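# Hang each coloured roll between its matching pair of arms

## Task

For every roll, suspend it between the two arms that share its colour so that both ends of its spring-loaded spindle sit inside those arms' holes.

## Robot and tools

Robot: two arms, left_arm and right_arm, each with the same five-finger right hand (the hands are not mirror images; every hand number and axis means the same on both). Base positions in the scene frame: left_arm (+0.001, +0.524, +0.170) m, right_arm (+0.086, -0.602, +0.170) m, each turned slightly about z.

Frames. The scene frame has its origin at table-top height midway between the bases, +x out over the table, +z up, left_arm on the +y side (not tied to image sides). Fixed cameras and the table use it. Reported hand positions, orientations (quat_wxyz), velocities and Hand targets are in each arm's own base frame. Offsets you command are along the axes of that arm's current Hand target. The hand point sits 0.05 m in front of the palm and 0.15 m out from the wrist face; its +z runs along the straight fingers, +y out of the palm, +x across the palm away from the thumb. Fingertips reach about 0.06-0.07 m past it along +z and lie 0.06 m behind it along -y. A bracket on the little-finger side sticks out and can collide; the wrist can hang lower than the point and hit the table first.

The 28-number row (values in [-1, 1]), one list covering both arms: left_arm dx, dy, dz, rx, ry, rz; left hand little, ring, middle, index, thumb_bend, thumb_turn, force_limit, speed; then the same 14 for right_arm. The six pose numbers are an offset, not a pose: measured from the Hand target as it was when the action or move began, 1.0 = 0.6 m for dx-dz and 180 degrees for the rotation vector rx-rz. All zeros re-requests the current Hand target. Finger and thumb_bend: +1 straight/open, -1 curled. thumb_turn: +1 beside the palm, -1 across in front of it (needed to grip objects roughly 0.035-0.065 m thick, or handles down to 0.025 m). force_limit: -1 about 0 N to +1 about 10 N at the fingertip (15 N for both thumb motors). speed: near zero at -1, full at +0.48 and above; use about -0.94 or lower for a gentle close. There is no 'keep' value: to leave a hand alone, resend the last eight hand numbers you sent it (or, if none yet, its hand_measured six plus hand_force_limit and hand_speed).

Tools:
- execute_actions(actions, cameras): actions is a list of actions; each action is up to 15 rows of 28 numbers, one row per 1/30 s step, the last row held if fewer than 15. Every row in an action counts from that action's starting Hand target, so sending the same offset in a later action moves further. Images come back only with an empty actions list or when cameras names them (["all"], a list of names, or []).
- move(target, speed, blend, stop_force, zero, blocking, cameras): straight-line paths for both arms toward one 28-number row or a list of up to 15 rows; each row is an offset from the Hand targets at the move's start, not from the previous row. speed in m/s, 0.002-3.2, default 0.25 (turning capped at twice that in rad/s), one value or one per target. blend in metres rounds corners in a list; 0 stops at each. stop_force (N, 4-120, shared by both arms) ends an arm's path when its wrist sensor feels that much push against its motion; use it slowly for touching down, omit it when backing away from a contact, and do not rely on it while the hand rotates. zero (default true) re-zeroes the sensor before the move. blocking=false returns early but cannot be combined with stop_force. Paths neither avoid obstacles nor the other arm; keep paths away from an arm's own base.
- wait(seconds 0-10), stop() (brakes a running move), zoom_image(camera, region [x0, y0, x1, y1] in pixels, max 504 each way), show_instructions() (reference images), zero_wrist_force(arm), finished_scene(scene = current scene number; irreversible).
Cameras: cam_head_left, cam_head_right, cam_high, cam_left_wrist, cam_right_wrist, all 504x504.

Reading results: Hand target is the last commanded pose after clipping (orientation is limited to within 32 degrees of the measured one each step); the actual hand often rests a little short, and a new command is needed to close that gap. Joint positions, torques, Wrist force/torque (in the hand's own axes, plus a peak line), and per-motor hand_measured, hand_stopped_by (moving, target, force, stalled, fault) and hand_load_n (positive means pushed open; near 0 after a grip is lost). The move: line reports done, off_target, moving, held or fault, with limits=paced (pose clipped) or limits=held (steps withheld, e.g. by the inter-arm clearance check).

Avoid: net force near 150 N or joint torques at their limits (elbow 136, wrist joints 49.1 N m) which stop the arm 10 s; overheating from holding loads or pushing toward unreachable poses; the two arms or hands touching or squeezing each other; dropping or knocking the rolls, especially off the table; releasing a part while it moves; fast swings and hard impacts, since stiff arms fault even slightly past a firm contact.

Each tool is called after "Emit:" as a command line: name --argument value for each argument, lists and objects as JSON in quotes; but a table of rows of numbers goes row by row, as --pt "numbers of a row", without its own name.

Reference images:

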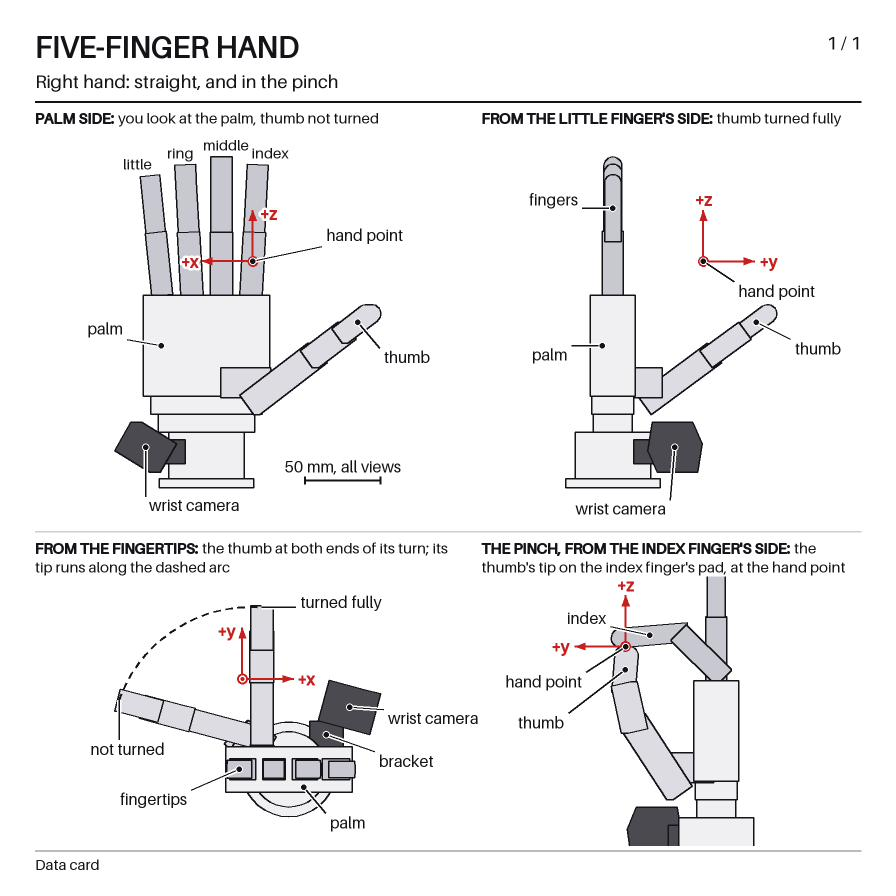

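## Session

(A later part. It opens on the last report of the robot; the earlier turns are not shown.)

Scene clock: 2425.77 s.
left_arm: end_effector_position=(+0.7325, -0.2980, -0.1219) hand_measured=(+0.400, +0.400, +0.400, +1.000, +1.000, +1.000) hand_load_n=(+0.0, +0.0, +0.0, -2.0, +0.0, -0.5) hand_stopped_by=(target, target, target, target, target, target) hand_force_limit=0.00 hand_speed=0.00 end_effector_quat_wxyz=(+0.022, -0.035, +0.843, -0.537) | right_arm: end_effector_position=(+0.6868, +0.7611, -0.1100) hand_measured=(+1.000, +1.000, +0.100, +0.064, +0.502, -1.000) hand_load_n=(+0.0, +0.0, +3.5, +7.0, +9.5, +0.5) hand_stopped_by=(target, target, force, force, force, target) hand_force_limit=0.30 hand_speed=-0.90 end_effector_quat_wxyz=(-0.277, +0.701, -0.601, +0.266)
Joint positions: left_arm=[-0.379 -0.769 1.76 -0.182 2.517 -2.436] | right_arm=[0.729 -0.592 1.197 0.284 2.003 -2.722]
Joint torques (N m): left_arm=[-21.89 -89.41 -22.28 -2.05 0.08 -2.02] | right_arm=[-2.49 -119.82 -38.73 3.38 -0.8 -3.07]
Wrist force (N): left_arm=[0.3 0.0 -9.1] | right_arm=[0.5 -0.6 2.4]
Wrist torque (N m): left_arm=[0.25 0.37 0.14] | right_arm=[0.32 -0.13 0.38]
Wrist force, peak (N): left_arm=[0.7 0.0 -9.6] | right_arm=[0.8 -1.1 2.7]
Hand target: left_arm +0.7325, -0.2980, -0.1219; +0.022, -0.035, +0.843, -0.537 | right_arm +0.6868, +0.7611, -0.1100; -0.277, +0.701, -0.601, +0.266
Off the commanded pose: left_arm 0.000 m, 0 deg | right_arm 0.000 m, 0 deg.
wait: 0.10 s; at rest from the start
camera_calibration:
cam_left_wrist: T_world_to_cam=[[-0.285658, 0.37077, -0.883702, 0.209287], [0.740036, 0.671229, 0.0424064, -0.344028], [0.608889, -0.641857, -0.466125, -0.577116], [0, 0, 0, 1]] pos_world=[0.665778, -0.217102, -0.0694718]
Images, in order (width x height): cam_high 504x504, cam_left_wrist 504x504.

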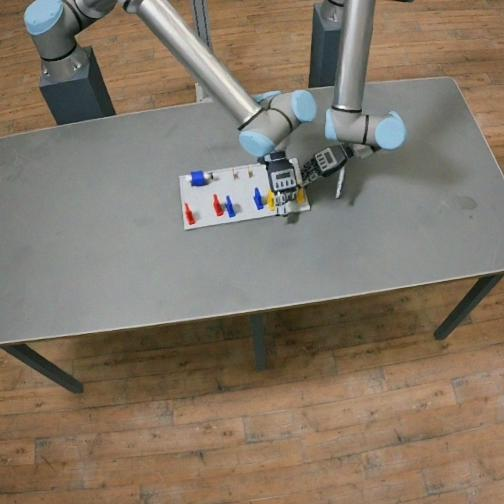

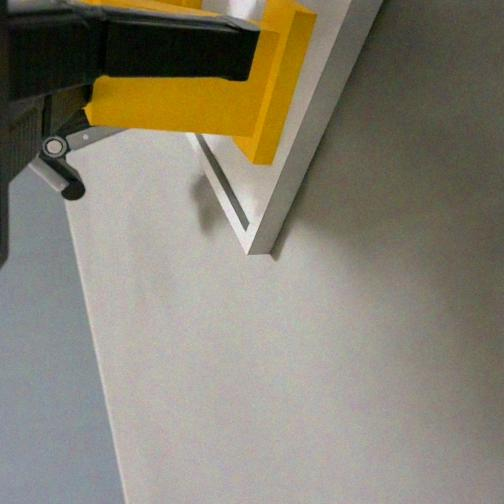

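Emit:
move --target '[0,0.0035,-0.0076,0,0,0,0.4,0.4,0.4,1,1,1,0,0, 0,0,0,0,0,0,1,1,-0.2,-0.2,0.2,-1,0.3,-0.9]' --speed 0.01

Emit:
move --target '[0,0.007,-0.0152,0,0,0,0.4,0.4,0.4,1,1,1,0,0, 0,0,0,0,0,0,1,1,-0.2,-0.2,0.2,-1,0.3,-0.9]' --speed 0.03 --cameras '["cam_right_wrist","cam_head_left","cam_high"]'

Emit:
zoom_image --camera "cam_head_left" --region '[180, 310, 240, 370]'

Emit:
zoom_image --camera "cam_high" --region '[280, 165, 325, 210]'

Emit:
zoom_image --camera "cam_right_wrist" --region '[80, 100, 300, 320]'

Scene clock: 2436.23 s.
left_arm: end_effector_position=(+0.7321, -0.2929, -0.1219) hand_measured=(+0.400, +0.400, +0.400, +1.000, +1.000, +1.000) hand_load_n=(+0.0, +0.0, +0.0, +0.0, +0.0, +0.0) hand_stopped_by=(target, target, target, target, target, target) hand_force_limit=0.00 hand_speed=0.00 end_effector_quat_wxyz=(+0.022, -0.035, +0.843, -0.537) | right_arm: end_effector_position=(+0.6868, +0.7611, -0.1100) hand_measured=(+1.000, +1.000, +0.100, +0.064, +0.502, -1.000) hand_load_n=(+0.0, +0.0, +3.5, +6.5, +9.5, +0.0) hand_stopped_by=(target, target, force, force, force, target) hand_force_limit=0.30 hand_speed=-0.90 end_effector_quat_wxyz=(-0.277, +0.701, -0.601, +0.266)
Joint positions: left_arm=[-0.372 -0.768 1.761 -0.177 2.522 -2.428] | right_arm=[0.729 -0.592 1.197 0.284 2.003 -2.722]
Joint torques (N m): left_arm=[5.16 -65.52 -14.32 3.66 0.83 0.02] | right_arm=[6.12 -118.18 -41.55 3.21 -1.11 -3.04]
Wrist force (N): left_arm=[-1.0 -0.8 -0.4] | right_arm=[0.1 -0.5 1.4]
Wrist torque (N m): left_arm=[-0.14 0.30 0.09] | right_arm=[0.34 -0.10 0.36]
Wrist force, peak (N): left_arm=[0.7 -0.1 -9.6] | right_arm=[1.1 -1.3 2.4]
Hand target: left_arm +0.7321, -0.2930, -0.1219; +0.022, -0.035, +0.843, -0.537 | right_arm +0.6868, +0.7611, -0.1100; -0.277, +0.701, -0.601, +0.266
Off the commanded pose: left_arm 0.000 m, 0 deg | right_arm 0.000 m, 0 deg.
move: done

Scene clock: 2436.97 s.
left_arm: end_effector_position=(+0.7312, -0.2828, -0.1219) hand_measured=(+0.400, +0.400, +0.400, +1.000, +1.000, +1.000) hand_load_n=(+0.0, +0.0, -0.5, +0.0, +0.0, +0.0) hand_stopped_by=(target, target, target, target, target, target) hand_force_limit=0.00 hand_speed=0.00 end_effector_quat_wxyz=(+0.022, -0.035, +0.843, -0.537) | right_arm: end_effector_position=(+0.6868, +0.7611, -0.1100) hand_measured=(+1.000, +1.000, +0.100, +0.064, +0.502, -1.000) hand_load_n=(+0.0, +0.0, +3.5, +6.5, +9.5, +0.0) hand_stopped_by=(target, target, force, force, force, target) hand_force_limit=0.30 hand_speed=-0.90 end_effector_quat_wxyz=(-0.277, +0.701, -0.601, +0.266)
Joint positions: left_arm=[-0.358 -0.767 1.763 -0.165 2.531 -2.41] | right_arm=[0.729 -0.592 1.197 0.284 2.003 -2.722]
Joint torques (N m): left_arm=[-15.27 -67.28 -15.23 1.02 -0.78 -2.16] | right_arm=[8.11 -119.29 -42.11 3.26 -0.9 -3.04]
Wrist force (N): left_arm=[-0.9 -0.7 -0.3] | right_arm=[0.3 -0.7 1.5]
Wrist torque (N m): left_arm=[-0.14 0.27 0.10] | right_arm=[0.30 -0.14 0.36]
Wrist force, peak (N): left_arm=[-1.4 -1.3 0.1] | right_arm=[0.9 -1.1 1.8]
Hand target: left_arm +0.7313, -0.2830, -0.1219; +0.022, -0.035, +0.843, -0.537 | right_arm +0.6868, +0.7611, -0.1100; -0.277, +0.701, -0.601, +0.266
Off the commanded pose: left_arm 0.000 m, 0 deg | right_arm 0.000 m, 0 deg.
move: done
camera_calibration:
cam_right_wrist: T_world_to_cam=[[-0.64081, -0.35031, -0.683115, 0.63366], [-0.669034, 0.691225, 0.273132, -0.0511603], [0.376506, 0.632053, -0.677313, -0.703093], [0, 0, 0, 1]] pos_world=[0.636546, 0.701732, -0.0293777]
Images, in order (width x height): cam_head_left 504x504, cam_high 504x504, cam_right_wrist 504x504.

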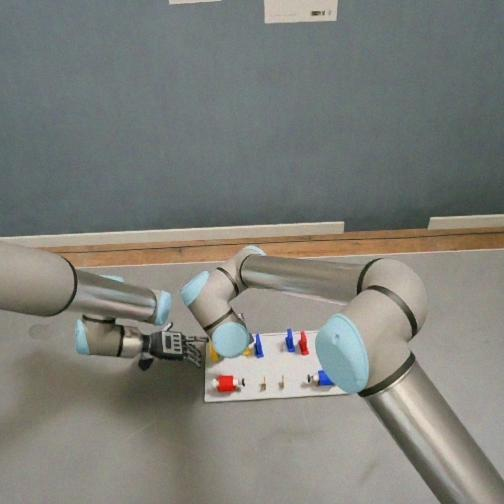

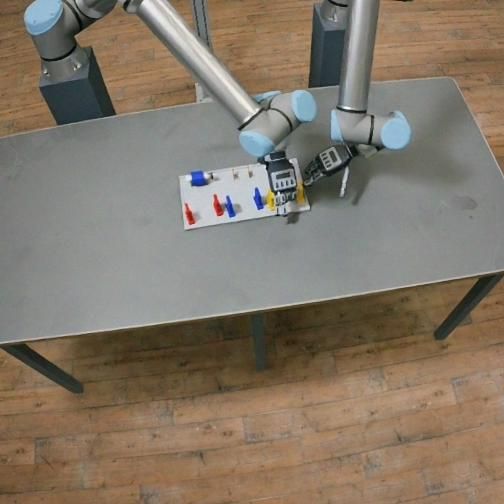

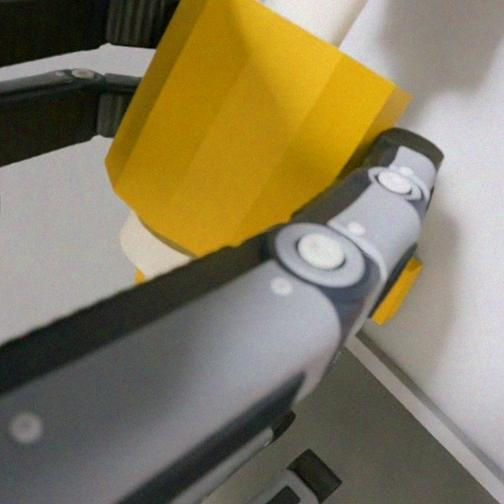

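Scaled by 8.400 from the camera's 504x504 image, which has a finer 720x720 frame.

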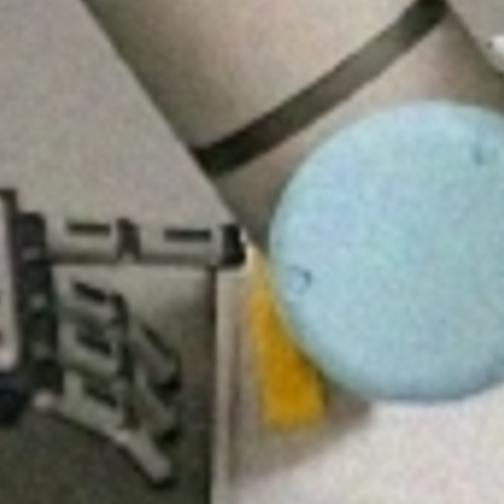

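Scaled by 11.200 from the camera's 504x504 image, which has a finer 720x720 frame.

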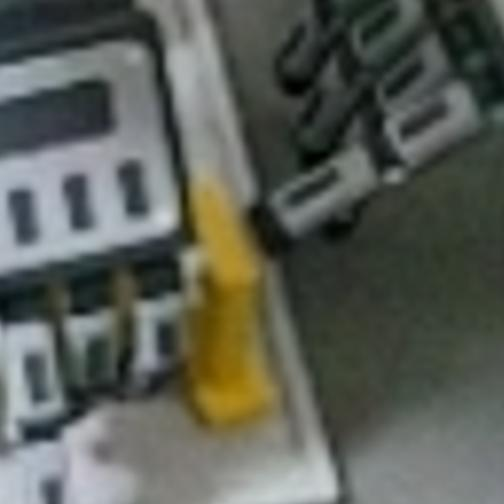

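Scaled by 2.291 from the camera's 504x504 image, which has a finer 720x720 frame.

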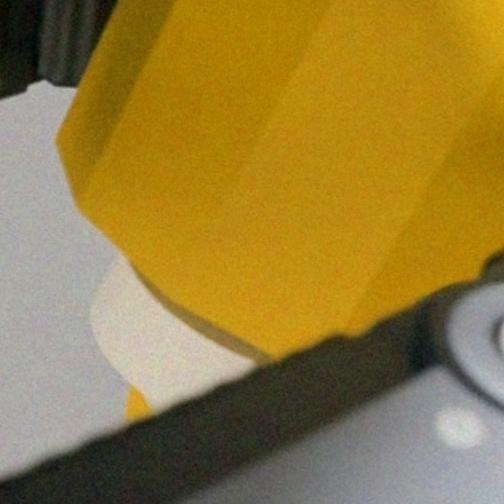

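Emit:
move --target '[0.0142,-0.0707,-0.1453,-0.1111,0,0,1,1,1,1,1,1,0,0,0,0,0,0,0,0,1,1,-0.2,-0.2,0.2,-1,0.3,-0.9]' --speed 0.15

Emit:
move --target '[0.2738,-0.1128,-0.0048,0,0,0,1,1,1,1,1,1,0,0,0,0,0,0,0,0,1,1,-0.2,-0.2,0.2,-1,0.3,-0.9]' --speed 0.15 --cameras '["cam_left_wrist","cam_high"]'

Scene clock: 2469.57 s.
left_arm: end_effector_position=(+0.7178, -0.2230, -0.0464) hand_measured=(+1.000, +1.000, +1.000, +1.000, +1.000, +1.000) hand_load_n=(+0.0, +0.0, +0.0, +0.0, +0.0, -0.5) hand_stopped_by=(target, target, target, target, target, target) hand_force_limit=0.00 hand_speed=0.00 end_effector_quat_wxyz=(+0.016, -0.038, +0.923, -0.382) | right_arm: end_effector_position=(+0.6868, +0.7611, -0.1100) hand_measured=(+1.000, +1.000, +0.100, +0.064, +0.502, -1.000) hand_load_n=(+0.0, +0.0, +4.0, +6.5, +9.5, +0.5) hand_stopped_by=(target, target, force, force, force, target) hand_force_limit=0.30 hand_speed=-0.90 end_effector_quat_wxyz=(-0.277, +0.701, -0.601, +0.266)
Joint positions: left_arm=[-0.377 -0.894 1.731 0.316 2.257 -2.181] | right_arm=[0.729 -0.592 1.197 0.284 2.003 -2.722]
Joint torques (N m): left_arm=[21.38 -67.22 -16.11 3.78 -0.42 -2.15] | right_arm=[16.66 -121.05 -42.62 3.35 -0.95 -3]
Wrist force (N): left_arm=[-0.3 -0.9 0.0] | right_arm=[0.1 -0.5 1.2]
Wrist torque (N m): left_arm=[-0.17 0.13 0.18] | right_arm=[0.36 -0.09 0.36]
Wrist force, peak (N): left_arm=[-0.4 -2.0 -1.0] | right_arm=[0.7 -0.9 2.0]
Hand target: left_arm +0.7177, -0.2228, -0.0465; +0.016, -0.038, +0.923, -0.382 | right_arm +0.6868, +0.7611, -0.1100; -0.277, +0.701, -0.601, +0.266
Off the commanded pose: left_arm 0.000 m, 0 deg | right_arm 0.000 m, 0 deg.
move: done

Scene clock: 2471.20 s.
left_arm: end_effector_position=(+0.5578, -0.2821, +0.0033) hand_measured=(+1.000, +1.000, +1.000, +1.000, +1.000, +1.000) hand_load_n=(+0.0, +0.0, +0.0, +0.0, +0.0, +0.0) hand_stopped_by=(target, target, target, target, target, target) hand_force_limit=0.00 hand_speed=0.00 end_effector_quat_wxyz=(+0.016, -0.038, +0.923, -0.382) | right_arm: end_effector_position=(+0.6868, +0.7611, -0.1100) hand_measured=(+1.000, +1.000, +0.100, +0.064, +0.502, -1.000) hand_load_n=(+0.0, +0.0, +3.5, +6.5, +9.5, +0.0) hand_stopped_by=(target, target, force, force, force, target) hand_force_limit=0.30 hand_speed=-0.90 end_effector_quat_wxyz=(-0.277, +0.701, -0.601, +0.266)
Joint positions: left_arm=[-0.596 -1.159 2.048 0.121 2.153 -2.421] | right_arm=[0.729 -0.592 1.197 0.284 2.003 -2.722]
Joint torques (N m): left_arm=[3.62 -59.62 -21.26 5.65 1.7 1.02] | right_arm=[17.95 -121.27 -42.54 3.44 -0.82 -3.09]
Wrist force (N): left_arm=[-1.2 -0.6 -0.5] | right_arm=[0.0 -0.7 1.3]
Wrist torque (N m): left_arm=[-0.09 0.27 0.01] | right_arm=[0.33 -0.08 0.35]
Wrist force, peak (N): left_arm=[-2.5 -0.8 0.0] | right_arm=[0.6 -1.0 1.7]
Hand target: left_arm +0.5577, -0.2821, +0.0033; +0.016, -0.038, +0.923, -0.382 | right_arm +0.6868, +0.7611, -0.1100; -0.277, +0.701, -0.601, +0.266
Off the commanded pose: left_arm 0.000 m, 0 deg | right_arm 0.000 m, 0 deg.
move: done
camera_calibration:
cam_left_wrist: T_world_to_cam=[[-0.308586, 0.648246, -0.696098, 0.354609], [0.744182, 0.620322, 0.247777, -0.248076], [0.592425, -0.441563, -0.673836, -0.335825], [0, 0, 0, 1]] pos_world=[0.492993, -0.224274, 0.0820189]
Images, in order (width x height): cam_high 504x504, cam_left_wrist 504x504.

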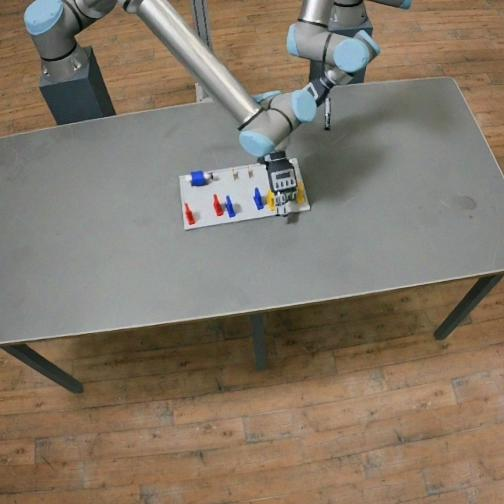

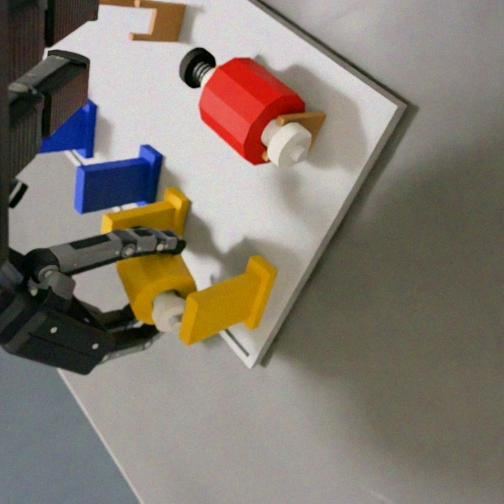

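Emit:
zoom_image --camera "cam_left_wrist" --region '[100, 180, 300, 380]'

Scaled by 2.520 from the camera's 504x504 image, which has a finer 720x720 frame.

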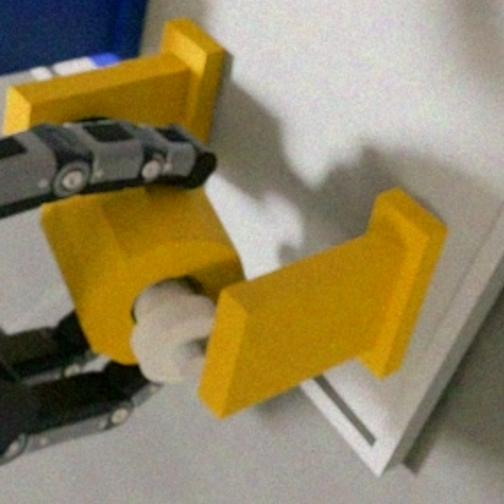

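Emit:
zoom_image --camera "cam_left_wrist" --region '[140, 270, 220, 350]'

Scaled by 6.300 from the camera's 504x504 image, which has a finer 720x720 frame.

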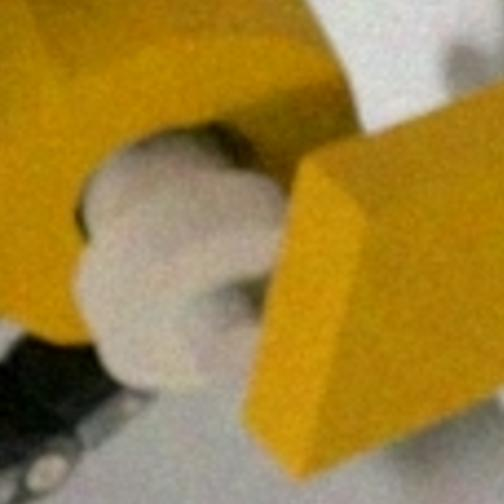

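Emit:
move --target '[0,0,0,0,0,0,1,1,1,1,1,1,0,0,-0.0005,0.0094,0.0094,0,0,0,1,1,-0.2,-0.2,0.2,-1,0.3,-0.9]' --speed 0.02 --stop_force 12 --cameras '["cam_left_wrist"]'

Emit:
zoom_image --camera "cam_left_wrist" --region '[140, 270, 220, 350]'

Scene clock: 2532.70 s.
left_arm: end_effector_position=(+0.5577, -0.2821, +0.0033) hand_measured=(+1.000, +1.000, +1.000, +1.000, +1.000, +1.000) hand_load_n=(+0.0, -0.5, +0.0, +0.0, +0.0, -0.5) hand_stopped_by=(target, target, target, target, target, target) hand_force_limit=0.00 hand_speed=0.00 end_effector_quat_wxyz=(+0.016, -0.038, +0.923, -0.382) | right_arm: end_effector_position=(+0.6868, +0.7611, -0.1180) hand_measured=(+1.000, +1.000, +0.100, +0.064, +0.500, -1.000) hand_load_n=(+0.0, +0.0, +0.0, +0.0, +0.0, +0.0) hand_stopped_by=(target, target, force, force, force, target) hand_force_limit=0.30 hand_speed=-0.90 end_effector_quat_wxyz=(-0.277, +0.701, -0.601, +0.266)
Joint positions: left_arm=[-0.596 -1.159 2.048 0.122 2.153 -2.421] | right_arm=[0.729 -0.584 1.198 0.276 2.003 -2.722]
Joint torques (N m): left_arm=[20.94 -60.56 -17.01 5.89 2.09 -1.93] | right_arm=[-1.22 -125.77 -23.99 4.31 -1.08 -3.27]
Wrist force (N): left_arm=[-0.9 -0.8 -0.4] | right_arm=[0.4 -0.2 0.4]
Wrist torque (N m): left_arm=[-0.12 0.22 0.02] | right_arm=[0.29 -0.13 0.34]
Wrist force, peak (N): left_arm=[-1.6 -1.0 -0.8] | right_arm=[0.2 -0.6 1.9]
Hand target: left_arm +0.5577, -0.2821, +0.0033; +0.016, -0.038, +0.923, -0.382 | right_arm +0.6868, +0.7611, -0.1180; -0.277, +0.701, -0.601, +0.266
Off the commanded pose: left_arm 0.000 m, 0 deg | right_arm 0.000 m, 0 deg.
move: done
camera_calibration:
cam_left_wrist: T_world_to_cam=[[-0.308717, 0.648263, -0.696023, 0.354672], [0.744139, 0.620383, 0.247755, -0.248039], [0.592411, -0.441452, -0.673921, -0.335786], [0, 0, 0, 1]] pos_world=[0.492992, -0.224275, 0.0820196]
Images, in order (width x height): cam_left_wrist 504x504.

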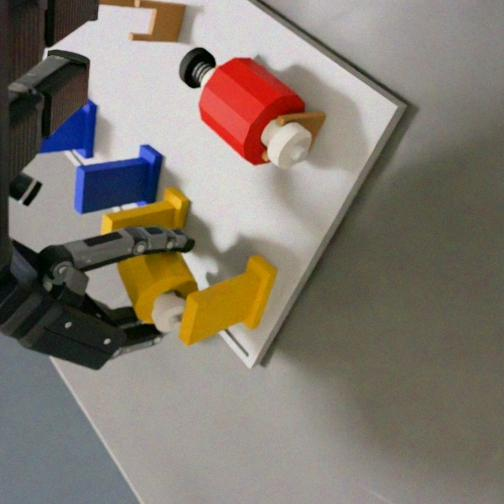

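Scaled by 6.300 from the camera's 504x504 image, which has a finer 720x720 frame.

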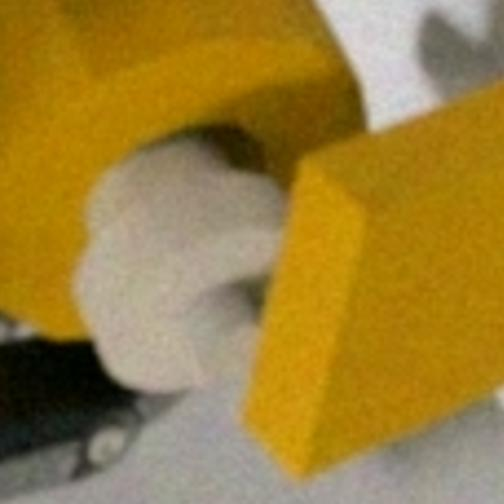

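Emit:
move --target '[0,0,0,0,0,0,1,1,1,1,1,1,0,0,-0.0004,0.0083,0.0082,0,0,0,1,1,-0.2,-0.2,0.2,-1,0.3,-0.9]' --speed 0.01 --stop_force 4 --cameras '["cam_left_wrist"]'

Emit:
zoom_image --camera "cam_left_wrist" --region '[80, 200, 240, 360]'

Scene clock: 2651.77 s.
left_arm: end_effector_position=(+0.5577, -0.2821, +0.0033) hand_measured=(+1.000, +1.000, +1.000, +1.000, +1.000, +1.000) hand_load_n=(+0.0, +0.0, +0.0, +0.0, +0.0, +0.0) hand_stopped_by=(target, target, target, target, target, target) hand_force_limit=0.00 hand_speed=0.00 end_effector_quat_wxyz=(+0.016, -0.038, +0.923, -0.382) | right_arm: end_effector_position=(+0.6867, +0.7610, -0.1250) hand_measured=(+1.000, +1.000, +0.100, +0.064, +0.500, -1.000) hand_load_n=(+0.0, +0.0, +0.0, +0.0, +0.0, +0.0) hand_stopped_by=(target, target, force, force, force, target) hand_force_limit=0.30 hand_speed=-0.90 end_effector_quat_wxyz=(-0.277, +0.701, -0.601, +0.266)
Joint positions: left_arm=[-0.596 -1.159 2.048 0.122 2.153 -2.421] | right_arm=[0.729 -0.577 1.198 0.268 2.003 -2.722]
Joint torques (N m): left_arm=[21.12 -58.28 -19.95 5.72 2.03 -0.93] | right_arm=[-19.53 -121.75 -24.68 3.52 -1.22 -3.31]
Wrist force (N): left_arm=[-0.9 -1.0 -0.4] | right_arm=[0.3 -0.3 0.6]
Wrist torque (N m): left_arm=[-0.15 0.21 0.01] | right_arm=[0.27 -0.13 0.33]
Wrist force, peak (N): left_arm=[-1.3 -1.3 -1.0] | right_arm=[1.1 -0.2 0.6]
Hand target: left_arm +0.5577, -0.2821, +0.0033; +0.016, -0.038, +0.923, -0.382 | right_arm +0.6868, +0.7610, -0.1250; -0.277, +0.701, -0.601, +0.266
Off the commanded pose: left_arm 0.000 m, 0 deg | right_arm 0.000 m, 0 deg.
move: done
camera_calibration:
cam_left_wrist: T_world_to_cam=[[-0.308717, 0.648263, -0.696023, 0.354672], [0.744139, 0.620383, 0.247755, -0.248039], [0.592411, -0.441452, -0.673921, -0.335786], [0, 0, 0, 1]] pos_world=[0.492992, -0.224275, 0.0820196]
Images, in order (width x height): cam_left_wrist 504x504.

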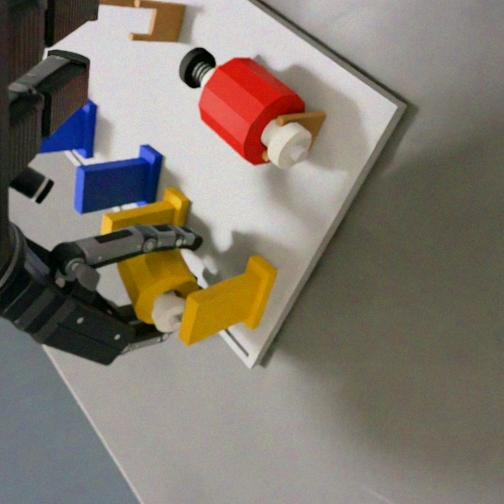

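Scaled by 3.150 from the camera's 504x504 image, which has a finer 720x720 frame.

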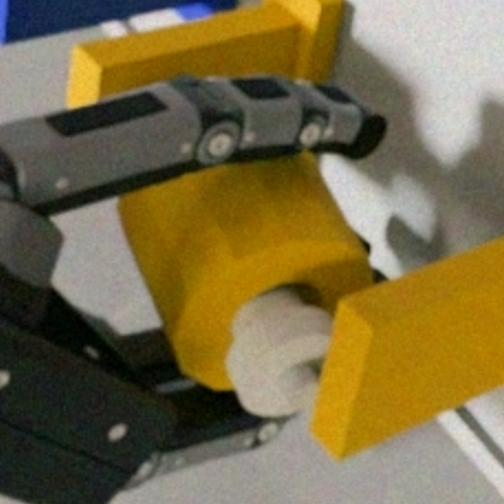

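Emit:
move --target '[0,0,0,0,0,0,1,1,1,1,1,1,0,0,-0.0004,0.0095,0.0094,0,0,0,1,1,-0.2,-0.2,0.2,-1,0.3,-0.9]' --speed 0.01 --stop_force 4 --cameras '["cam_left_wrist"]'

Emit:
zoom_image --camera "cam_left_wrist" --region '[80, 200, 240, 360]'

Scene clock: 2658.53 s.
left_arm: end_effector_position=(+0.5577, -0.2821, +0.0033) hand_measured=(+1.000, +1.000, +1.000, +1.000, +1.000, +1.000) hand_load_n=(+0.0, +0.0, +0.0, +0.0, +0.0, +0.0) hand_stopped_by=(target, target, target, target, target, target) hand_force_limit=0.00 hand_speed=0.00 end_effector_quat_wxyz=(+0.016, -0.038, +0.923, -0.382) | right_arm: end_effector_position=(+0.6867, +0.7609, -0.1330) hand_measured=(+1.000, +1.000, +0.100, +0.064, +0.500, -1.000) hand_load_n=(+0.0, +0.0, +0.0, +0.0, +0.0, +0.0) hand_stopped_by=(target, target, force, force, force, target) hand_force_limit=0.30 hand_speed=-0.90 end_effector_quat_wxyz=(-0.277, +0.701, -0.601, +0.266)
Joint positions: left_arm=[-0.596 -1.159 2.048 0.122 2.153 -2.421] | right_arm=[0.729 -0.569 1.198 0.26 2.003 -2.722]
Joint torques (N m): left_arm=[19.99 -57.9 -21.56 5.83 1.92 0.12] | right_arm=[-17.84 -121.42 -23.78 3.99 -1.17 -3.32]
Wrist force (N): left_arm=[-1.1 -1.0 -0.6] | right_arm=[0.5 -0.6 0.5]
Wrist torque (N m): left_arm=[-0.14 0.25 0.00] | right_arm=[0.29 -0.17 0.35]
Wrist force, peak (N): left_arm=[-1.4 -1.7 -0.8] | right_arm=[0.6 -0.7 1.0]
Hand target: left_arm +0.5577, -0.2821, +0.0033; +0.016, -0.038, +0.923, -0.382 | right_arm +0.6867, +0.7609, -0.1330; -0.277, +0.701, -0.601, +0.266
Off the commanded pose: left_arm 0.000 m, 0 deg | right_arm 0.000 m, 0 deg.
move: done
camera_calibration:
cam_left_wrist: T_world_to_cam=[[-0.308717, 0.648263, -0.696023, 0.354672], [0.744139, 0.620383, 0.247755, -0.248039], [0.592411, -0.441452, -0.673921, -0.335786], [0, 0, 0, 1]] pos_world=[0.492992, -0.224275, 0.0820196]
Images, in order (width x height): cam_left_wrist 504x504.

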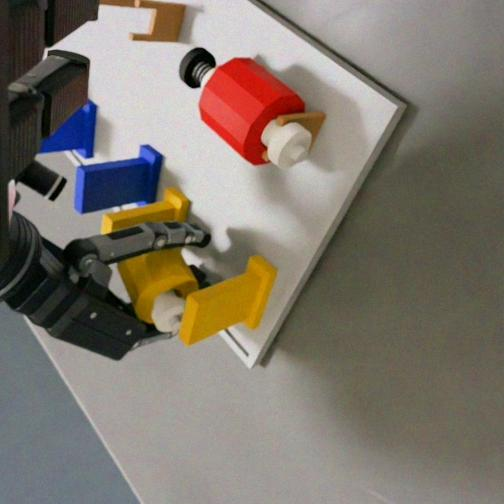

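Scaled by 3.150 from the camera's 504x504 image, which has a finer 720x720 frame.

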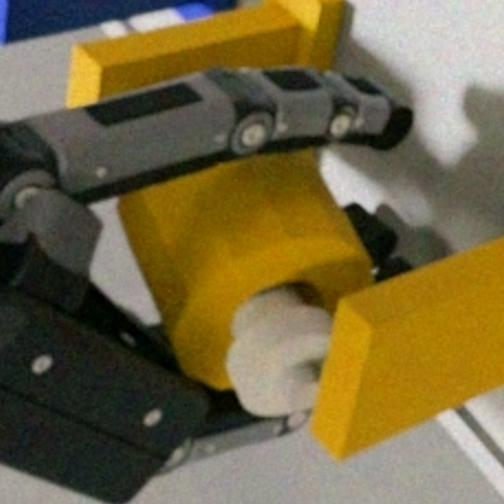

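Emit:
move --target '[-0.2738,0.1128,0.0048,0,0,0,0.4,0.4,0.4,1,1,1,0,0,0,0,0,0,0,0,1,1,-0.2,-0.2,0.2,-1,0.3,-0.9]' --speed 0.15

Emit:
move --target '[-0.0077,-0.0258,0.1265,0.1111,0,0,0.4,0.4,0.4,1,1,1,0,0,0,0,0,0,0,0,1,1,-0.2,-0.2,0.2,-1,0.3,-0.9]' --speed 0.1 --cameras '["cam_left_wrist","cam_high"]'

Scene clock: 2697.07 s.
left_arm: end_effector_position=(+0.7176, -0.2227, -0.0466) hand_measured=(+0.400, +0.400, +0.400, +1.000, +1.000, +1.000) hand_load_n=(+0.0, +0.0, +0.0, +0.5, +0.0, +0.0) hand_stopped_by=(target, target, target, target, target, target) hand_force_limit=0.00 hand_speed=0.00 end_effector_quat_wxyz=(+0.016, -0.038, +0.923, -0.382) | right_arm: end_effector_position=(+0.6867, +0.7609, -0.1330) hand_measured=(+1.000, +1.000, +0.100, +0.064, +0.500, -1.000) hand_load_n=(+0.0, +0.0, +0.0, +0.0, +0.0, +0.0) hand_stopped_by=(target, target, force, force, force, target) hand_force_limit=0.30 hand_speed=-0.90 end_effector_quat_wxyz=(-0.277, +0.701, -0.601, +0.266)
Joint positions: left_arm=[-0.376 -0.894 1.731 0.316 2.257 -2.181] | right_arm=[0.729 -0.569 1.198 0.26 2.003 -2.722]
Joint torques (N m): left_arm=[-8.41 -76.53 -26.58 0.26 -1.84 -1.38] | right_arm=[-14.53 -126.53 -28.14 4.56 -0.96 -2.95]
Wrist force (N): left_arm=[-0.7 -1.1 0.2] | right_arm=[1.1 -0.6 0.7]
Wrist torque (N m): left_arm=[-0.22 0.18 0.16] | right_arm=[0.26 -0.26 0.38]
Wrist force, peak (N): left_arm=[-2.5 -0.2 -0.2] | right_arm=[0.2 -1.2 0.6]
Hand target: left_arm +0.7177, -0.2228, -0.0465; +0.016, -0.038, +0.923, -0.382 | right_arm +0.6867, +0.7609, -0.1330; -0.277, +0.701, -0.601, +0.266
Off the commanded pose: left_arm 0.000 m, 0 deg | right_arm 0.000 m, 0 deg.
move: done

Scene clock: 2699.27 s.
left_arm: end_effector_position=(+0.7275, -0.2867, -0.0894) hand_measured=(+0.400, +0.400, +0.400, +1.000, +1.000, +1.000) hand_load_n=(+0.0, +0.0, +0.0, +0.0, +0.0, -0.5) hand_stopped_by=(target, target, target, target, target, target) hand_force_limit=0.00 hand_speed=0.00 end_effector_quat_wxyz=(+0.022, -0.035, +0.843, -0.537) | right_arm: end_effector_position=(+0.6867, +0.7609, -0.1330) hand_measured=(+1.000, +1.000, +0.100, +0.064, +0.500, -1.000) hand_load_n=(+0.0, +0.0, +0.0, +0.0, +0.0, +0.0) hand_stopped_by=(target, target, force, force, force, target) hand_force_limit=0.30 hand_speed=-0.90 end_effector_quat_wxyz=(-0.277, +0.701, -0.601, +0.266)
Joint positions: left_arm=[-0.366 -0.817 1.775 -0.136 2.526 -2.42] | right_arm=[0.729 -0.569 1.198 0.26 2.003 -2.722]
Joint torques (N m): left_arm=[-17.89 -94.43 -28.32 1.59 0.28 0.74] | right_arm=[-10.33 -126.35 -29.46 4.32 -0.97 -3.08]
Wrist force (N): left_arm=[-1.1 -1.4 -0.8] | right_arm=[0.6 -0.7 0.1]
Wrist torque (N m): left_arm=[-0.21 0.29 0.07] | right_arm=[0.29 -0.17 0.35]
Wrist force, peak (N): left_arm=[-1.5 -1.5 -0.5] | right_arm=[1.0 -0.8 0.6]
Hand target: left_arm +0.7276, -0.2868, -0.0893; +0.022, -0.035, +0.843, -0.537 | right_arm +0.6867, +0.7609, -0.1330; -0.277, +0.701, -0.601, +0.266
Off the commanded pose: left_arm 0.000 m, 0 deg | right_arm 0.000 m, 0 deg.
move: done
camera_calibration:
cam_left_wrist: T_world_to_cam=[[-0.285933, 0.370883, -0.883565, 0.232667], [0.739968, 0.67131, 0.0423241, -0.349239], [0.608843, -0.641708, -0.466392, -0.551742], [0, 0, 0, 1]] pos_world=[0.660877, -0.205902, -0.0369702]
Images, in order (width x height): cam_high 504x504, cam_left_wrist 504x504.

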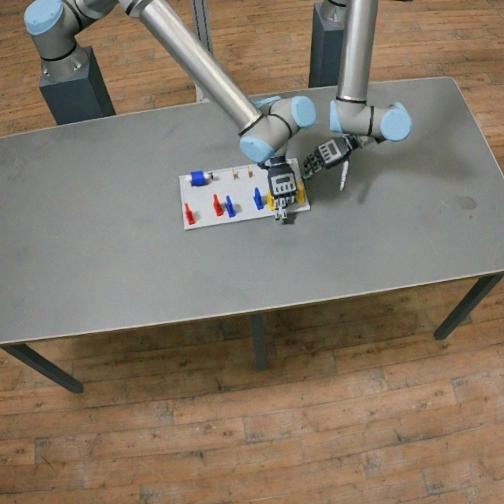

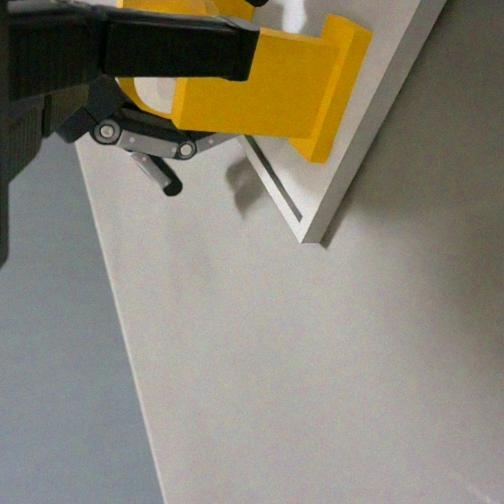

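Emit:
move --target '[0,0.0194,0.0532,0,0,0,0.4,0.4,0.4,1,1,1,0,0,0,0,0,0,0,0,1,1,-0.2,-0.2,0.2,-1,0.3,-0.9]' --speed 0.03 --stop_force 5

Scene clock: 2709.50 s.
left_arm: end_effector_position=(+0.7291, -0.3050, -0.1076) hand_measured=(+0.400, +0.400, +0.400, +1.000, +1.000, +1.000) hand_load_n=(+0.0, +0.0, +0.0, +0.0, +0.0, -0.5) hand_stopped_by=(target, target, target, target, target, target) hand_force_limit=0.00 hand_speed=0.00 end_effector_quat_wxyz=(+0.022, -0.035, +0.843, -0.537) | right_arm: end_effector_position=(+0.6867, +0.7609, -0.1330) hand_measured=(+1.000, +1.000, +0.100, +0.064, +0.500, -1.000) hand_load_n=(+0.0, +0.0, +0.0, +0.0, +0.0, +0.0) hand_stopped_by=(target, target, force, force, force, target) hand_force_limit=0.30 hand_speed=-0.90 end_effector_quat_wxyz=(-0.277, +0.701, -0.601, +0.266)
Joint positions: left_arm=[-0.39 -0.793 1.77 -0.179 2.509 -2.45] | right_arm=[0.729 -0.569 1.198 0.26 2.003 -2.722]
Joint torques (N m): left_arm=[2.32 -90.75 -23.73 3.37 0.17 0.23] | right_arm=[-6.28 -126.44 -34.34 4.05 -0.84 -3.27]
Wrist force (N): left_arm=[-1.0 -1.0 -0.3] | right_arm=[0.9 -0.6 0.6]
Wrist torque (N m): left_arm=[-0.15 0.29 0.21] | right_arm=[0.28 -0.23 0.37]
Wrist force, peak (N): left_arm=[-1.2 -1.7 -0.5] | right_arm=[0.8 -1.4 0.4]
Hand target: left_arm +0.7292, -0.3049, -0.1075; +0.022, -0.035, +0.843, -0.537 (not the last commanded pose) | right_arm +0.6867, +0.7609, -0.1330; -0.277, +0.701, -0.601, +0.266
Off the commanded pose: left_arm 0.008 m, 0 deg | right_arm 0.000 m, 0 deg.
move: held (left_arm; a check stopped the path); limits=held
pose unreachable (left arm): on one or more control steps of this call, first in action 0 (counted from 0), this arm could not follow its commanded pose, so it was not sent that pose on those steps. It may still have moved: this result reports where it is.
cause: moving toward the commanded pose would bring a part of the arm too close to another arm (a part of this arm just beyond joint 6 (wrist 3) and a part of the right arm just beyond its joint 6 (wrist 3), 6 mm apart when this arm was first held).

Emit:
move --target '[0,-0.0068,-0.0187,0,0,0,0.4,0.4,0.4,1,1,1,0,0,0.0257,-0.0089,-0.0086,0,0,0,1,1,-0.2,-0.2,0.2,-1,0.3,-0.9]' --speed 0.03

Emit:
move --target '[0,0.0228,0.0627,0,0,0,0.4,0.4,0.4,1,1,1,0,0,0,0,0,0,0,0,1,1,-0.2,-0.2,0.2,-1,0.3,-0.9]' --speed 0.03 --stop_force 5

Scene clock: 2743.33 s.
left_arm: end_effector_position=(+0.7284, -0.2964, -0.0990) hand_measured=(+0.400, +0.400, +0.400, +1.000, +1.000, +1.000) hand_load_n=(+0.0, +0.0, +0.0, +0.0, +0.0, -0.5) hand_stopped_by=(target, target, target, target, target, target) hand_force_limit=0.00 hand_speed=0.00 end_effector_quat_wxyz=(+0.022, -0.035, +0.843, -0.537) | right_arm: end_effector_position=(+0.6890, +0.7458, -0.1249) hand_measured=(+1.000, +1.000, +0.100, +0.064, +0.500, -1.000) hand_load_n=(+0.0, +0.0, +0.0, +0.0, +0.0, +0.0) hand_stopped_by=(target, target, force, force, force, target) hand_force_limit=0.30 hand_speed=-0.90 end_effector_quat_wxyz=(-0.277, +0.701, -0.601, +0.266)
Joint positions: left_arm=[-0.379 -0.804 1.772 -0.159 2.517 -2.436] | right_arm=[0.714 -0.594 1.232 0.246 1.994 -2.734]
Joint torques (N m): left_arm=[-8.49 -73.69 -16.34 0.04 0.02 -1.58] | right_arm=[18.1 -102.42 -43.67 3.25 1.48 1.12]
Wrist force (N): left_arm=[-0.9 -1.3 -0.1] | right_arm=[0.7 -0.1 0.4]
Wrist torque (N m): left_arm=[-0.22 0.27 0.08] | right_arm=[0.34 -0.19 0.34]
Wrist force, peak (N): left_arm=[-1.4 -1.5 -0.6] | right_arm=[1.1 -0.9 0.3]
Hand target: left_arm +0.7285, -0.2965, -0.0991; +0.022, -0.035, +0.843, -0.537 | right_arm +0.6889, +0.7460, -0.1249; -0.277, +0.701, -0.601, +0.266
Off the commanded pose: left_arm 0.000 m, 0 deg | right_arm 0.000 m, 0 deg.
move: done

Scene clock: 2745.43 s.
left_arm: end_effector_position=(+0.7300, -0.3153, -0.1179) hand_measured=(+0.400, +0.400, +0.400, +1.000, +1.000, +1.000) hand_load_n=(+0.0, +0.0, -2.5, +0.0, +0.0, -0.5) hand_stopped_by=(target, target, target, target, target, target) hand_force_limit=0.00 hand_speed=0.00 end_effector_quat_wxyz=(+0.022, -0.035, +0.843, -0.537) | right_arm: end_effector_position=(+0.6889, +0.7460, -0.1249) hand_measured=(+1.000, +1.000, +0.100, +0.064, +0.500, -1.000) hand_load_n=(+0.0, +0.0, +0.0, +0.0, +0.0, +0.5) hand_stopped_by=(target, target, force, force, force, target) hand_force_limit=0.30 hand_speed=-0.90 end_effector_quat_wxyz=(-0.277, +0.701, -0.601, +0.266)
Joint positions: left_arm=[-0.404 -0.779 1.766 -0.202 2.5 -2.467] | right_arm=[0.715 -0.594 1.231 0.246 1.994 -2.734]
Joint torques (N m): left_arm=[20.75 -95.51 -13.1 1.97 2.29 1.58] | right_arm=[18.34 -102.16 -43.62 3.92 2.79 4.11]
Wrist force (N): left_arm=[-0.7 0.6 -1.0] | right_arm=[0.4 -0.1 0.5]
Wrist torque (N m): left_arm=[-0.19 0.24 0.15] | right_arm=[0.33 -0.15 0.29]
Wrist force, peak (N): left_arm=[-1.6 -4.7 -11.3] | right_arm=[0.8 -0.6 0.8]
Hand target: left_arm +0.7300, -0.3153, -0.1179; +0.022, -0.035, +0.843, -0.537 (not the last commanded pose) | right_arm +0.6889, +0.7460, -0.1249; -0.277, +0.701, -0.601, +0.266
Off the commanded pose: left_arm 0.013 m, 0 deg | right_arm 0.000 m, 0 deg.
move: contact (left_arm)

Emit:
move --target '[0,-0.0171,-0.0470,0,0,0,-0.7,-0.7,-0.7,1,1,1,0,0,0,0,0,0,0,0,1,1,-0.2,-0.2,0.2,-1,0.3,-0.9]' --speed 0.05 --cameras '["cam_left_wrist","cam_high"]'

Emit:
zoom_image --camera "cam_left_wrist" --region '[60, 0, 300, 240]'

Scene clock: 2760.83 s.
left_arm: end_effector_position=(+0.7282, -0.2939, -0.0965) hand_measured=(-0.700, -0.700, -0.700, +1.000, +1.000, +1.000) hand_load_n=(+0.0, +0.0, +0.0, +0.0, +0.0, -0.5) hand_stopped_by=(target, target, target, target, target, target) hand_force_limit=0.00 hand_speed=0.00 end_effector_quat_wxyz=(+0.022, -0.035, +0.843, -0.537) end_effector_velocity=(+0.001, -0.002, -0.001) end_effector_angular_velocity=(-0.001, -0.002, +0.001) | right_arm: end_effector_position=(+0.6889, +0.7460, -0.1249) hand_measured=(+1.000, +1.000, +0.100, +0.064, +0.500, -1.000) hand_load_n=(+0.0, +0.0, +0.0, +0.0, +0.0, +0.0) hand_stopped_by=(target, target, force, force, force, target) hand_force_limit=0.30 hand_speed=-0.90 end_effector_quat_wxyz=(-0.277, +0.701, -0.601, +0.266)
Joint positions: left_arm=[-0.375 -0.808 1.773 -0.153 2.52 -2.432] | right_arm=[0.715 -0.594 1.231 0.246 1.994 -2.734]
Joint velocities: left_arm=[-0.002 0.002 0 -0.006 -0.002 -0.004] | right_arm=[within noise]
Joint torques (N m): left_arm=[-17.56 -63.75 -22.6 -0.96 -1.18 -3.35] | right_arm=[18.87 -103.33 -43.88 4.05 2.69 4.1]
Wrist force (N): left_arm=[-1.0 -1.0 0.0] | right_arm=[0.3 -0.5 0.4]
Wrist torque (N m): left_arm=[-0.18 0.27 0.10] | right_arm=[0.27 -0.13 0.26]
Wrist force, peak (N): left_arm=[-1.7 0.6 -1.0] | right_arm=[1.2 -0.1 0.6]
Hand target: left_arm +0.7283, -0.2941, -0.0966; +0.022, -0.035, +0.843, -0.537 | right_arm +0.6889, +0.7460, -0.1249; -0.277, +0.701, -0.601, +0.266
Off the commanded pose: left_arm 0.000 m, 0 deg | right_arm 0.000 m, 0 deg.
move: done
camera_calibration:
cam_left_wrist: T_world_to_cam=[[-0.285658, 0.37077, -0.883702, 0.229102], [0.740036, 0.671229, 0.0424064, -0.344753], [0.608889, -0.641857, -0.466125, -0.560041], [0, 0, 0, 1]] pos_world=[0.661578, -0.213002, -0.0439718]
Images, in order (width x height): cam_high 504x504, cam_left_wrist 504x504.

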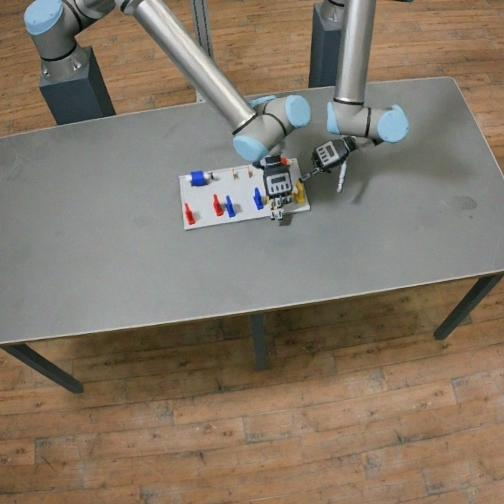

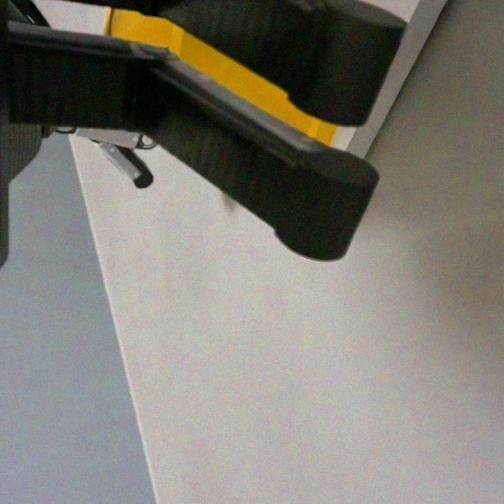

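Scaled by 2.100 from the camera's 504x504 image, which has a finer 720x720 frame.

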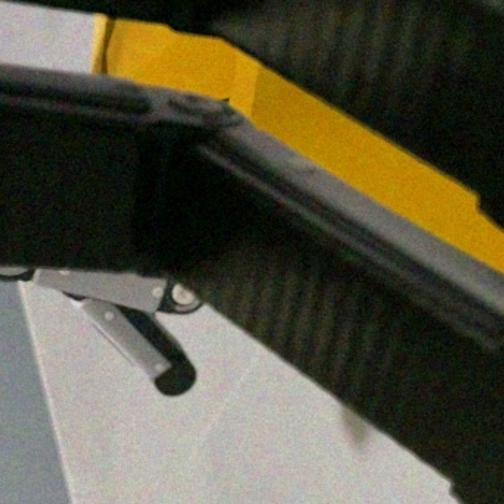

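Emit:
zoom_image --camera "cam_high" --region '[245, 150, 325, 230]'

Scaled by 6.300 from the camera's 504x504 image, which has a finer 720x720 frame.

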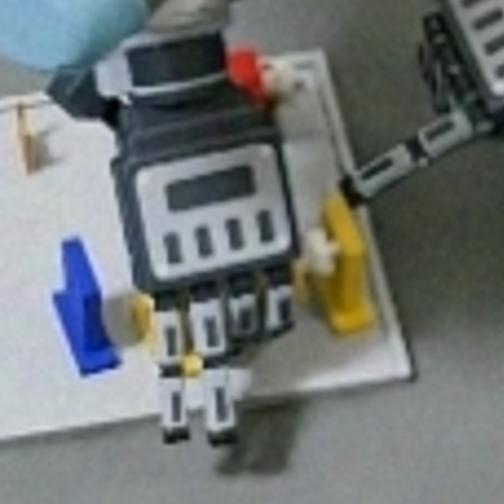

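Emit:
move --target '[0.0078,-0.0247,-0.1440,-0.1111,0,0,1,1,1,1,1,1,0,0,0,0,0,0,0,0,1,1,-0.2,-0.2,0.2,-1,0.3,-0.9]' --speed 0.15

Emit:
move --target '[0.2738,-0.1128,-0.0048,0,0,0,1,1,1,1,1,1,0,0,0,0,0,0,0,0,1,1,-0.2,-0.2,0.2,-1,0.3,-0.9]' --speed 0.15 --cameras '["cam_left_wrist"]'

Emit:
zoom_image --camera "cam_left_wrist" --region '[80, 200, 240, 360]'

Emit:
zoom_image --camera "cam_left_wrist" --region '[140, 270, 220, 350]'

Scene clock: 2776.90 s.
left_arm: end_effector_position=(+0.7177, -0.2229, -0.0465) hand_measured=(+1.000, +1.000, +1.000, +1.000, +1.000, +1.000) hand_load_n=(+0.0, +0.0, +0.0, +0.0, +0.0, -0.5) hand_stopped_by=(target, target, target, target, target, target) hand_force_limit=0.00 hand_speed=0.00 end_effector_quat_wxyz=(+0.016, -0.038, +0.923, -0.382) | right_arm: end_effector_position=(+0.6889, +0.7460, -0.1249) hand_measured=(+1.000, +1.000, +0.100, +0.064, +0.500, -1.000) hand_load_n=(+0.0, +0.0, +0.5, +0.0, +0.0, +0.0) hand_stopped_by=(target, target, force, force, force, target) hand_force_limit=0.30 hand_speed=-0.90 end_effector_quat_wxyz=(-0.277, +0.701, -0.601, +0.266)
Joint positions: left_arm=[-0.377 -0.894 1.731 0.316 2.257 -2.181] | right_arm=[0.715 -0.594 1.231 0.246 1.994 -2.734]
Joint torques (N m): left_arm=[0.35 -64.39 -16.21 3.55 -0.3 -1.72] | right_arm=[18.03 -101.37 -43.66 3.97 2.96 3.58]
Wrist force (N): left_arm=[-0.4 -1.4 -0.2] | right_arm=[0.2 0.0 0.8]
Wrist torque (N m): left_arm=[-0.24 0.14 0.16] | right_arm=[0.32 -0.12 0.27]
Wrist force, peak (N): left_arm=[-1.7 -1.2 -0.3] | right_arm=[0.9 0.0 0.8]
Hand target: left_arm +0.7176, -0.2227, -0.0467; +0.016, -0.038, +0.923, -0.382 | right_arm +0.6889, +0.7460, -0.1249; -0.277, +0.701, -0.601, +0.266
Off the commanded pose: left_arm 0.000 m, 0 deg | right_arm 0.000 m, 0 deg.
move: done

Scene clock: 2778.53 s.
left_arm: end_effector_position=(+0.5577, -0.2820, +0.0032) hand_measured=(+1.000, +1.000, +1.000, +1.000, +1.000, +1.000) hand_load_n=(+0.0, +0.0, +0.0, -0.5, +0.0, +0.0) hand_stopped_by=(target, target, target, target, target, target) hand_force_limit=0.00 hand_speed=0.00 end_effector_quat_wxyz=(+0.016, -0.038, +0.923, -0.382) | right_arm: end_effector_position=(+0.6889, +0.7460, -0.1249) hand_measured=(+1.000, +1.000, +0.100, +0.064, +0.500, -1.000) hand_load_n=(+0.0, +0.0, +0.0, +0.0, +0.0, +0.0) hand_stopped_by=(target, target, force, force, force, target) hand_force_limit=0.30 hand_speed=-0.90 end_effector_quat_wxyz=(-0.277, +0.701, -0.601, +0.266)
Joint positions: left_arm=[-0.596 -1.159 2.048 0.121 2.153 -2.421] | right_arm=[0.715 -0.594 1.231 0.246 1.994 -2.734]
Joint torques (N m): left_arm=[5.66 -61.95 -21.32 5.88 1.44 0.77] | right_arm=[18.88 -101.03 -43.58 4.1 2.68 3.56]
Wrist force (N): left_arm=[-1.0 -0.8 -0.6] | right_arm=[0.4 -0.2 0.6]
Wrist torque (N m): left_arm=[-0.10 0.24 0.01] | right_arm=[0.32 -0.15 0.29]
Wrist force, peak (N): left_arm=[-2.3 -0.7 -0.2] | right_arm=[0.7 -0.2 0.9]
Hand target: left_arm +0.5577, -0.2820, +0.0031; +0.016, -0.038, +0.923, -0.382 | right_arm +0.6889, +0.7460, -0.1249; -0.277, +0.701, -0.601, +0.266
Off the commanded pose: left_arm 0.000 m, 0 deg | right_arm 0.000 m, 0 deg.
move: done
camera_calibration:
cam_left_wrist: T_world_to_cam=[[-0.308514, 0.648304, -0.696075, 0.35445], [0.744211, 0.620261, 0.247844, -0.248148], [0.592426, -0.441563, -0.673835, -0.335849], [0, 0, 0, 1]] pos_world=[0.492993, -0.224174, 0.0819189]
Images, in order (width x height): cam_left_wrist 504x504.

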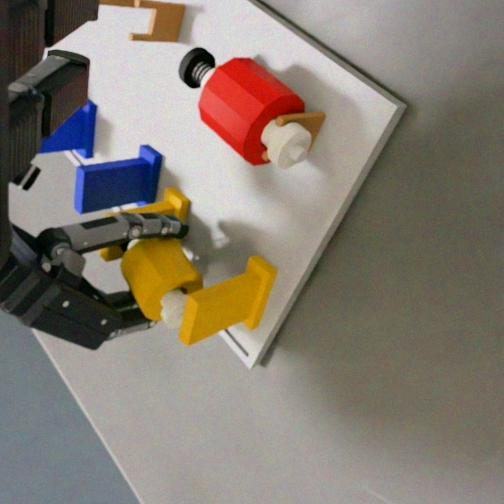

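Scaled by 3.150 from the camera's 504x504 image, which has a finer 720x720 frame.

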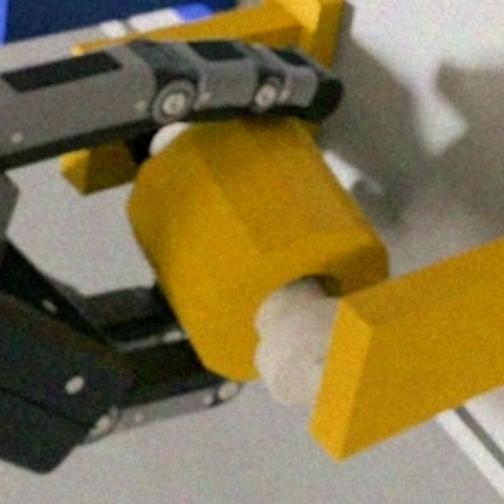

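Scaled by 6.300 from the camera's 504x504 image, which has a finer 720x720 frame.

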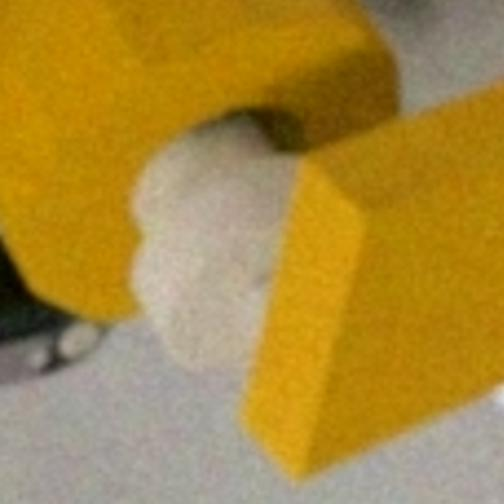

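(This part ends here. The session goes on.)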